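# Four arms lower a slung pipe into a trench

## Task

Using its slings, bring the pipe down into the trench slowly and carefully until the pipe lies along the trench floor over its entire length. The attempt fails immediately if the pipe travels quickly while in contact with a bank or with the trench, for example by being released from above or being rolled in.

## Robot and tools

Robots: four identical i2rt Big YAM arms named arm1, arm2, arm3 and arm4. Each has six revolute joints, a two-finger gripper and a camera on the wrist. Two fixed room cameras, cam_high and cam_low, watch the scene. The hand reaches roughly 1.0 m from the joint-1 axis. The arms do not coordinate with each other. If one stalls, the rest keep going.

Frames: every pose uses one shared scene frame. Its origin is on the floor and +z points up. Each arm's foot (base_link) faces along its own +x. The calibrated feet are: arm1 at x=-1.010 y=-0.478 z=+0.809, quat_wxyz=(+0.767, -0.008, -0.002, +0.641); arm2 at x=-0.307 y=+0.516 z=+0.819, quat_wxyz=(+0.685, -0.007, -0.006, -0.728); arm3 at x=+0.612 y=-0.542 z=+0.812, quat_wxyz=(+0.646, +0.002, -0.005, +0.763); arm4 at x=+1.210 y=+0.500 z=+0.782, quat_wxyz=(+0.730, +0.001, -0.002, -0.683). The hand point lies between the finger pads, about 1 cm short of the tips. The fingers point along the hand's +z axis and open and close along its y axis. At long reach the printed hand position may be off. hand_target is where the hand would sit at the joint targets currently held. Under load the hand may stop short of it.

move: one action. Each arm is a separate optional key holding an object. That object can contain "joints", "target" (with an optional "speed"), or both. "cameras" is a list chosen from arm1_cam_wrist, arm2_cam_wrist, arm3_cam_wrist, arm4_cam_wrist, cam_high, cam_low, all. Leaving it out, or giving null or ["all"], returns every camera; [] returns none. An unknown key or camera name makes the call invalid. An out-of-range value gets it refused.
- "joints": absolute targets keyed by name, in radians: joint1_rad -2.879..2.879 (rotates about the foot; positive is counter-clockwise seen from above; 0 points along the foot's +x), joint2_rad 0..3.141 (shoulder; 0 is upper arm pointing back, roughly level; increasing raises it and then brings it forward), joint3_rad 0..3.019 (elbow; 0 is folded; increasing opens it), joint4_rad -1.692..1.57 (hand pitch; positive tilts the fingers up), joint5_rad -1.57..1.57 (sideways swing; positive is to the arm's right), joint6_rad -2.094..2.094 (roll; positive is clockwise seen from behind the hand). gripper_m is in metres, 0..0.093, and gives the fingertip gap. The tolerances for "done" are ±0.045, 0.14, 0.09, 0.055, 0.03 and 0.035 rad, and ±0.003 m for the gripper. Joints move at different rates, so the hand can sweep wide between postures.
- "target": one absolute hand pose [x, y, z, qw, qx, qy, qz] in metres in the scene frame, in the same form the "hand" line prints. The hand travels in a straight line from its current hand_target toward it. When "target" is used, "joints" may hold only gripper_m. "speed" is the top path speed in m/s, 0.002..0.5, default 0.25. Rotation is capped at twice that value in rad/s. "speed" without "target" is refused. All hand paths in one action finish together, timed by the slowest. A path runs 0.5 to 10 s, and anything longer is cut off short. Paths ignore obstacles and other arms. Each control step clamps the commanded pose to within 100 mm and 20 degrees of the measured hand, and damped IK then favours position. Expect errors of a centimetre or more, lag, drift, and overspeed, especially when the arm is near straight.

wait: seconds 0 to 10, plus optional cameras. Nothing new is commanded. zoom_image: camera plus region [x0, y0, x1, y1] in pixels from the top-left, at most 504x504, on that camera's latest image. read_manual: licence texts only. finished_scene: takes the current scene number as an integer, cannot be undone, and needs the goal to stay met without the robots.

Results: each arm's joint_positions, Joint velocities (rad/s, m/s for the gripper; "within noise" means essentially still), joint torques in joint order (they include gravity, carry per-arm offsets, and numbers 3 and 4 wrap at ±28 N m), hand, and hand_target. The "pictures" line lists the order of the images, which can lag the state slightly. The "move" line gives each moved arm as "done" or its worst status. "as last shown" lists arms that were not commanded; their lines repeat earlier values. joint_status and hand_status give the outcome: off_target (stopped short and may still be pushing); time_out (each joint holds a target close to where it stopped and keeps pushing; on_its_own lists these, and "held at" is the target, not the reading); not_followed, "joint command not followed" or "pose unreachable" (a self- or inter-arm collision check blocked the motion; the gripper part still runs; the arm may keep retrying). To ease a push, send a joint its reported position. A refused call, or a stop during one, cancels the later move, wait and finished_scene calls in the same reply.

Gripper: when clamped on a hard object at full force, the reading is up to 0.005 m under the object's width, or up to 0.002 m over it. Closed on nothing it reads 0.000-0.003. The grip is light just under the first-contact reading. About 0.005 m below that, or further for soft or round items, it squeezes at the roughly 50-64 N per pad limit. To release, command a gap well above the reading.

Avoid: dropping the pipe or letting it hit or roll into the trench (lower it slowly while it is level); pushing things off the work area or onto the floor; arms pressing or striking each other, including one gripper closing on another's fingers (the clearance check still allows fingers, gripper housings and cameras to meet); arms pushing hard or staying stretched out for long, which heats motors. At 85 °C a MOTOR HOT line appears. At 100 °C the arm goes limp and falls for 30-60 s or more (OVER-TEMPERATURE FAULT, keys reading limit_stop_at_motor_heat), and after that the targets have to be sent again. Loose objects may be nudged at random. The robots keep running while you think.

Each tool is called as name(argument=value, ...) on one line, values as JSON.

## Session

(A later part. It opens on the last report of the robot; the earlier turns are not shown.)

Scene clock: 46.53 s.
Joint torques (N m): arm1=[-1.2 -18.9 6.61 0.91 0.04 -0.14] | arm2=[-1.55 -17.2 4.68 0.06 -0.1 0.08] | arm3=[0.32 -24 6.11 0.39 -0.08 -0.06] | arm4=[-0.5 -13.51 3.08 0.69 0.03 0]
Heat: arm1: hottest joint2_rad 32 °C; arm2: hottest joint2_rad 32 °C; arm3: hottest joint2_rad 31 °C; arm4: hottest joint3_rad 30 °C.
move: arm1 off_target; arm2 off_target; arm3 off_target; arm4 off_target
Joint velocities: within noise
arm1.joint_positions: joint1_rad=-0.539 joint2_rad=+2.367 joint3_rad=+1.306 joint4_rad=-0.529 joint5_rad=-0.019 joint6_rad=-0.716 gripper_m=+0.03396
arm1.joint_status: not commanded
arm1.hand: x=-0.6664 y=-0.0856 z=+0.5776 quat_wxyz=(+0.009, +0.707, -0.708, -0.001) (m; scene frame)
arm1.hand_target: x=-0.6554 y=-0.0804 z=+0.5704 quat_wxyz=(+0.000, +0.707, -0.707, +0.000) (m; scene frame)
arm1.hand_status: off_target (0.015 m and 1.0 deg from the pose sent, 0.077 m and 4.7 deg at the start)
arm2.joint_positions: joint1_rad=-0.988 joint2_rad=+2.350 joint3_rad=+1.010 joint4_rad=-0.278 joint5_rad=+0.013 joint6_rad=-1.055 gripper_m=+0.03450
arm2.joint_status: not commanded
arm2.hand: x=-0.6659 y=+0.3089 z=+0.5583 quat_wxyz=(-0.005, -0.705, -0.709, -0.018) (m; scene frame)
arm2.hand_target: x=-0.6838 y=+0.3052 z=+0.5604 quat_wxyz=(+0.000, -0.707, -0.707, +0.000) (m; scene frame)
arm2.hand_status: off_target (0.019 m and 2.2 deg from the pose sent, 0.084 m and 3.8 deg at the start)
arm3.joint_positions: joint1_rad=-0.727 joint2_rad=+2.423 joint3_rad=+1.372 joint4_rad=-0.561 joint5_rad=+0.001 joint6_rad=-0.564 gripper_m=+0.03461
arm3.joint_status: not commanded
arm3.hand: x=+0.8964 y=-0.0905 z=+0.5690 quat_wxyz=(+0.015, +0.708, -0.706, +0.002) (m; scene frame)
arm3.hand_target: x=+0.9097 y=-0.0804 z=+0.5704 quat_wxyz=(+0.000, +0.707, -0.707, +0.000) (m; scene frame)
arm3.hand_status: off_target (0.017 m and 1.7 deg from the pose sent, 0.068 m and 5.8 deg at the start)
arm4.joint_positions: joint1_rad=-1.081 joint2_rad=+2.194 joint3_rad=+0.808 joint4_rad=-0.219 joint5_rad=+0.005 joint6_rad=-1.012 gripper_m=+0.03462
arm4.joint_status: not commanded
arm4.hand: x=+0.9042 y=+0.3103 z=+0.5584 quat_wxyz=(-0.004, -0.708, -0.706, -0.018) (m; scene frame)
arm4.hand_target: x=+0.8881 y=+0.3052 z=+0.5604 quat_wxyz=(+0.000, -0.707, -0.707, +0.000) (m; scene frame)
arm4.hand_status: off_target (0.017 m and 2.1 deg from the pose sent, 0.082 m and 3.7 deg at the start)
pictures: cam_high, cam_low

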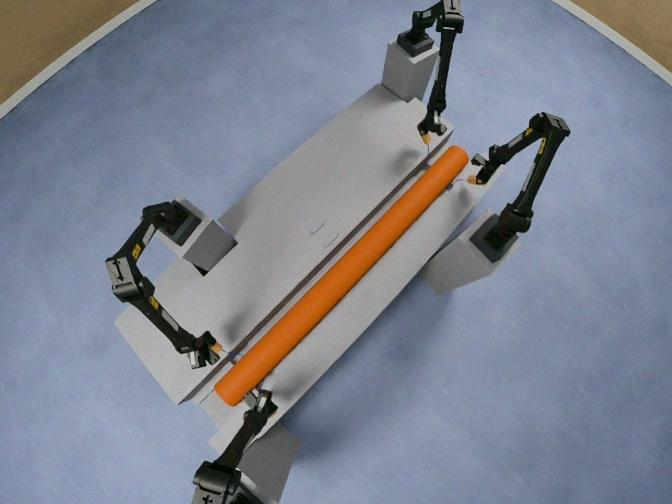

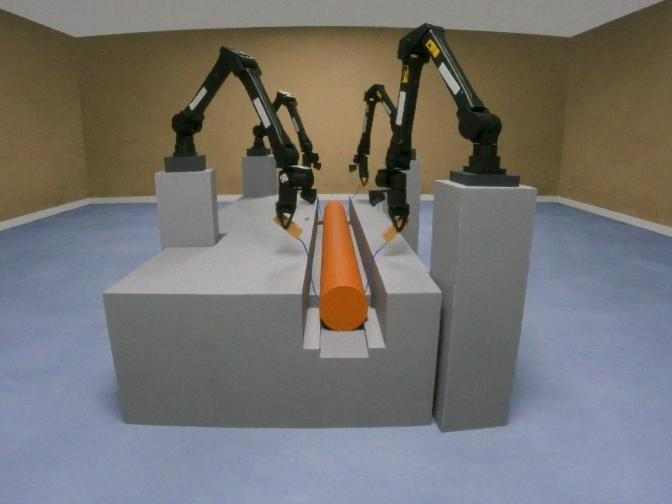

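Slack, seated. Release.

move(arm1={"target":[-0.658,-0.125,0.50,0,0.7071,-0.7071,0],"speed":0.1}, arm2={"target":[-0.682,0.303,0.49,0,0.7071,0.7071,0],"speed":0.1}, arm3={"target":[0.905,-0.125,0.495,0,0.7071,-0.7071,0],"speed":0.1}, arm4={"target":[0.892,0.303,0.49,0,0.7071,0.7071,0],"speed":0.1}, cameras=[])

move(arm1={"joints":{"gripper_m":0.075}}, arm2={"joints":{"gripper_m":0.075}}, arm3={"joints":{"gripper_m":0.075}}, arm4={"joints":{"gripper_m":0.075}}, cameras=[])

move(arm1={"target":[-0.658,-0.125,0.6,0,0.7071,-0.7071,0]}, arm2={"target":[-0.682,0.303,0.6,0,0.7071,0.7071,0]}, arm3={"target":[0.905,-0.125,0.6,0,0.7071,-0.7071,0]}, arm4={"target":[0.892,0.303,0.6,0,0.7071,0.7071,0]}, cameras=["cam_high","cam_low"])

Scene clock: 51.93 s.
Joint torques (N m): arm1=[-1.61 -17.67 3.17 0.92 0.14 -0.1] | arm2=[0.56 -13.22 6.13 1.25 -0.62 0.21] | arm3=[0.21 -21.3 3.26 0.9 0.07 0.02] | arm4=[1.61 -10.34 3.92 1.59 -0.56 0.14]
Heat: arm1: hottest joint2_rad 32 °C; arm2: hottest joint2_rad 32 °C; arm3: hottest joint2_rad 31 °C; arm4: hottest joint3_rad 30 °C.
move: arm1 off_target; arm2 off_target; arm3 off_target; arm4 off_target
Joint velocities: within noise
arm1.joint_positions: joint1_rad=-0.595 joint2_rad=+2.487 joint3_rad=+1.296 joint4_rad=-0.360 joint5_rad=-0.021 joint6_rad=-0.770 gripper_m=+0.03396
arm1.joint_status: not commanded
arm1.hand: x=-0.6524 y=-0.1136 z=+0.5170 quat_wxyz=(-0.011, +0.706, -0.708, -0.002) (m; scene frame)
arm1.hand_target: x=-0.6584 y=-0.1253 z=+0.5008 quat_wxyz=(+0.000, +0.707, -0.707, +0.000) (m; scene frame)
arm1.hand_status: off_target (0.021 m and 1.3 deg from the pose sent, 0.087 m and 1.0 deg at the start)
arm2.joint_positions: joint1_rad=-1.011 joint2_rad=+2.485 joint3_rad=+1.068 joint4_rad=-0.210 joint5_rad=+0.025 joint6_rad=-1.067 gripper_m=+0.03450
arm2.joint_status: not commanded
arm2.hand: x=-0.6681 y=+0.3198 z=+0.5084 quat_wxyz=(-0.001, -0.709, -0.705, -0.024) (m; scene frame)
arm2.hand_target: x=-0.6810 y=+0.3037 z=+0.4920 quat_wxyz=(+0.000, -0.707, -0.707, +0.000) (m; scene frame)
arm2.hand_status: off_target (0.029 m and 2.7 deg from the pose sent, 0.070 m and 2.2 deg at the start)
arm3.joint_positions: joint1_rad=-0.767 joint2_rad=+2.528 joint3_rad=+1.343 joint4_rad=-0.387 joint5_rad=-0.003 joint6_rad=-0.612 gripper_m=+0.03461
arm3.joint_status: not commanded
arm3.hand: x=+0.9038 y=-0.1156 z=+0.5103 quat_wxyz=(-0.004, +0.711, -0.703, -0.004) (m; scene frame)
arm3.hand_target: x=+0.9046 y=-0.1252 z=+0.4956 quat_wxyz=(+0.000, +0.707, -0.707, +0.000) (m; scene frame)
arm3.hand_status: off_target (0.018 m and 0.8 deg from the pose sent, 0.082 m and 1.7 deg at the start)
arm4.joint_positions: joint1_rad=-1.102 joint2_rad=+2.357 joint3_rad=+0.853 joint4_rad=-0.109 joint5_rad=+0.019 joint6_rad=-1.016 gripper_m=+0.03462
arm4.joint_status: not commanded
arm4.hand: x=+0.9056 y=+0.3228 z=+0.5042 quat_wxyz=(+0.002, -0.714, -0.700, -0.024) (m; scene frame)
arm4.hand_target: x=+0.8929 y=+0.3036 z=+0.4918 quat_wxyz=(+0.000, -0.707, -0.707, +0.000) (m; scene frame)
arm4.hand_status: off_target (0.028 m and 3.0 deg from the pose sent, 0.070 m and 2.1 deg at the start)
pictures: none
No camera images: "cameras" was empty.

Scene clock: 52.53 s.
Joint torques (N m): arm1=[-0.32 -18.14 3.32 1.05 0.05 -0.08] | arm2=[0.21 -17.32 2.82 0.05 -0.22 0.2] | arm3=[0.32 -22.3 3.15 0.44 -0.03 0.03] | arm4=[0.85 -14.27 1.09 0.65 -0.09 0.15]
Heat: arm1: hottest joint2_rad 32 °C; arm2: hottest joint2_rad 32 °C; arm3: hottest joint2_rad 31 °C; arm4: hottest joint3_rad 30 °C.
move: arm1 done; arm2 done; arm3 done; arm4 done
Joint velocities: within noise
arm1.joint_positions: joint1_rad=-0.595 joint2_rad=+2.487 joint3_rad=+1.296 joint4_rad=-0.360 joint5_rad=-0.019 joint6_rad=-0.770 gripper_m=+0.07493
arm1.joint_status: all done
arm1.hand: x=-0.6523 y=-0.1139 z=+0.5168 quat_wxyz=(-0.011, +0.706, -0.708, -0.002) (m; scene frame)
arm1.hand_target: x=-0.6584 y=-0.1253 z=+0.5007 quat_wxyz=(+0.000, +0.707, -0.707, +0.000) (m; scene frame)
arm1.hand_status: not commanded
arm2.joint_positions: joint1_rad=-1.007 joint2_rad=+2.531 joint3_rad=+1.105 joint4_rad=-0.177 joint5_rad=+0.015 joint6_rad=-1.065 gripper_m=+0.07496
arm2.joint_status: all done
arm2.hand: x=-0.6755 y=+0.3115 z=+0.4919 quat_wxyz=(-0.003, -0.708, -0.706, -0.011) (m; scene frame)
arm2.hand_target: x=-0.6809 y=+0.3036 z=+0.4919 quat_wxyz=(+0.000, -0.707, -0.707, +0.000) (m; scene frame)
arm2.hand_status: not commanded
arm3.joint_positions: joint1_rad=-0.767 joint2_rad=+2.539 joint3_rad=+1.343 joint4_rad=-0.377 joint5_rad=-0.001 joint6_rad=-0.612 gripper_m=+0.07492
arm3.joint_status: all done
arm3.hand: x=+0.9029 y=-0.1180 z=+0.5047 quat_wxyz=(-0.003, +0.711, -0.703, -0.002) (m; scene frame)
arm3.hand_target: x=+0.9047 y=-0.1253 z=+0.4955 quat_wxyz=(+0.000, +0.707, -0.707, +0.000) (m; scene frame)
arm3.hand_status: not commanded
arm4.joint_positions: joint1_rad=-1.091 joint2_rad=+2.397 joint3_rad=+0.890 joint4_rad=-0.082 joint5_rad=+0.006 joint6_rad=-1.016 gripper_m=+0.07490
arm4.joint_status: all done
arm4.hand: x=+0.8970 y=+0.3103 z=+0.4913 quat_wxyz=(-0.001, -0.710, -0.704, -0.010) (m; scene frame)
arm4.hand_target: x=+0.8928 y=+0.3036 z=+0.4918 quat_wxyz=(+0.000, -0.707, -0.707, +0.000) (m; scene frame)
arm4.hand_status: not commanded
pictures: none
No camera images: "cameras" was empty.

Scene clock: 53.80 s.
Joint torques (N m): arm1=[-0.85 -17.49 4.31 0.27 0.03 -0.11] | arm2=[0.44 -16.44 3.51 -0.84 -0.2 0.21] | arm3=[0.5 -21.54 4.25 -0.23 -0.04 0.02] | arm4=[0.97 -12.69 2.19 -0.18 -0.06 0.17]
Heat: arm1: hottest joint2_rad 33 °C; arm2: hottest joint2_rad 32 °C; arm3: hottest joint2_rad 32 °C; arm4: hottest joint3_rad 30 °C.
move: arm1 off_target; arm2 done; arm3 off_target; arm4 done
Joint velocities: within noise
arm1.joint_positions: joint1_rad=-0.595 joint2_rad=+2.264 joint3_rad=+1.197 joint4_rad=-0.479 joint5_rad=-0.018 joint6_rad=-0.773 gripper_m=+0.07493
arm1.joint_status: not commanded
arm1.hand: x=-0.6556 y=-0.1154 z=+0.6087 quat_wxyz=(-0.014, +0.707, -0.707, -0.001) (m; scene frame)
arm1.hand_target: x=-0.6583 y=-0.1250 z=+0.6001 quat_wxyz=(+0.000, +0.707, -0.707, +0.000) (m; scene frame)
arm1.hand_status: off_target (0.013 m and 1.7 deg from the pose sent, 0.084 m and 1.3 deg at the start)
arm2.joint_positions: joint1_rad=-1.007 joint2_rad=+2.237 joint3_rad=+0.997 joint4_rad=-0.321 joint5_rad=+0.015 joint6_rad=-1.062 gripper_m=+0.07496
arm2.joint_status: not commanded
arm2.hand: x=-0.6908 y=+0.3049 z=+0.6030 quat_wxyz=(+0.003, -0.709, -0.705, +0.010) (m; scene frame)
arm2.hand_target: x=-0.6822 y=+0.3031 z=+0.6001 quat_wxyz=(+0.000, -0.707, -0.707, +0.000) (m; scene frame)
arm2.hand_status: done (0.010 m and 1.2 deg from the pose sent, 0.109 m and 1.3 deg at the start)
arm3.joint_positions: joint1_rad=-0.767 joint2_rad=+2.295 joint3_rad=+1.237 joint4_rad=-0.502 joint5_rad=+0.000 joint6_rad=-0.612 gripper_m=+0.07492
arm3.joint_status: not commanded
arm3.hand: x=+0.9037 y=-0.1174 z=+0.6073 quat_wxyz=(-0.010, +0.711, -0.703, -0.003) (m; scene frame)
arm3.hand_target: x=+0.9050 y=-0.1250 z=+0.6002 quat_wxyz=(+0.000, +0.707, -0.707, +0.000) (m; scene frame)
arm3.hand_status: off_target (0.011 m and 1.3 deg from the pose sent, 0.096 m and 0.8 deg at the start)
arm4.joint_positions: joint1_rad=-1.091 joint2_rad=+2.066 joint3_rad=+0.797 joint4_rad=-0.280 joint5_rad=+0.006 joint6_rad=-1.016 gripper_m=+0.07490
arm4.joint_status: not commanded
arm4.hand: x=+0.8846 y=+0.3032 z=+0.6018 quat_wxyz=(+0.003, -0.710, -0.704, +0.009) (m; scene frame)
arm4.hand_target: x=+0.8919 y=+0.3031 z=+0.6000 quat_wxyz=(+0.000, -0.707, -0.707, +0.000) (m; scene frame)
arm4.hand_status: done (0.008 m and 1.2 deg from the pose sent, 0.109 m and 1.3 deg at the start)
pictures: cam_high, cam_low

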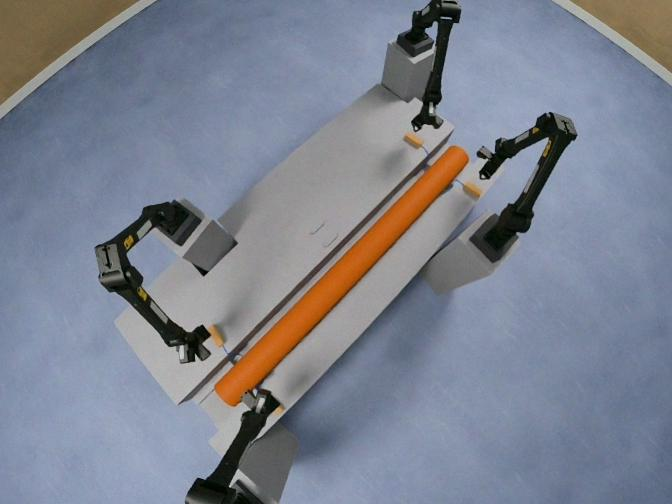

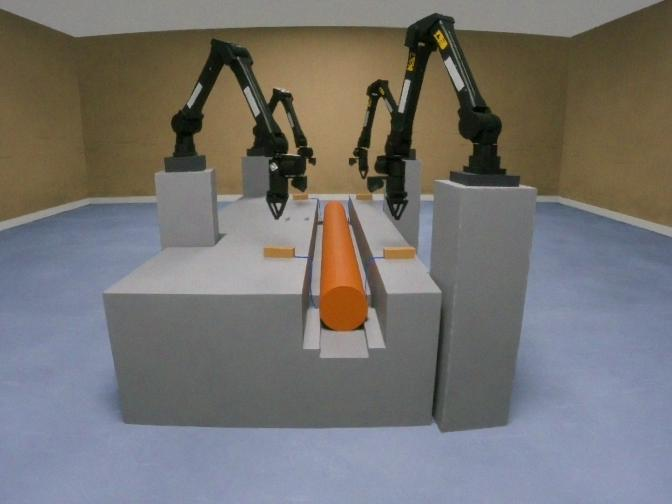

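finished_scene(scene=3)

The scene is finished: the task was done.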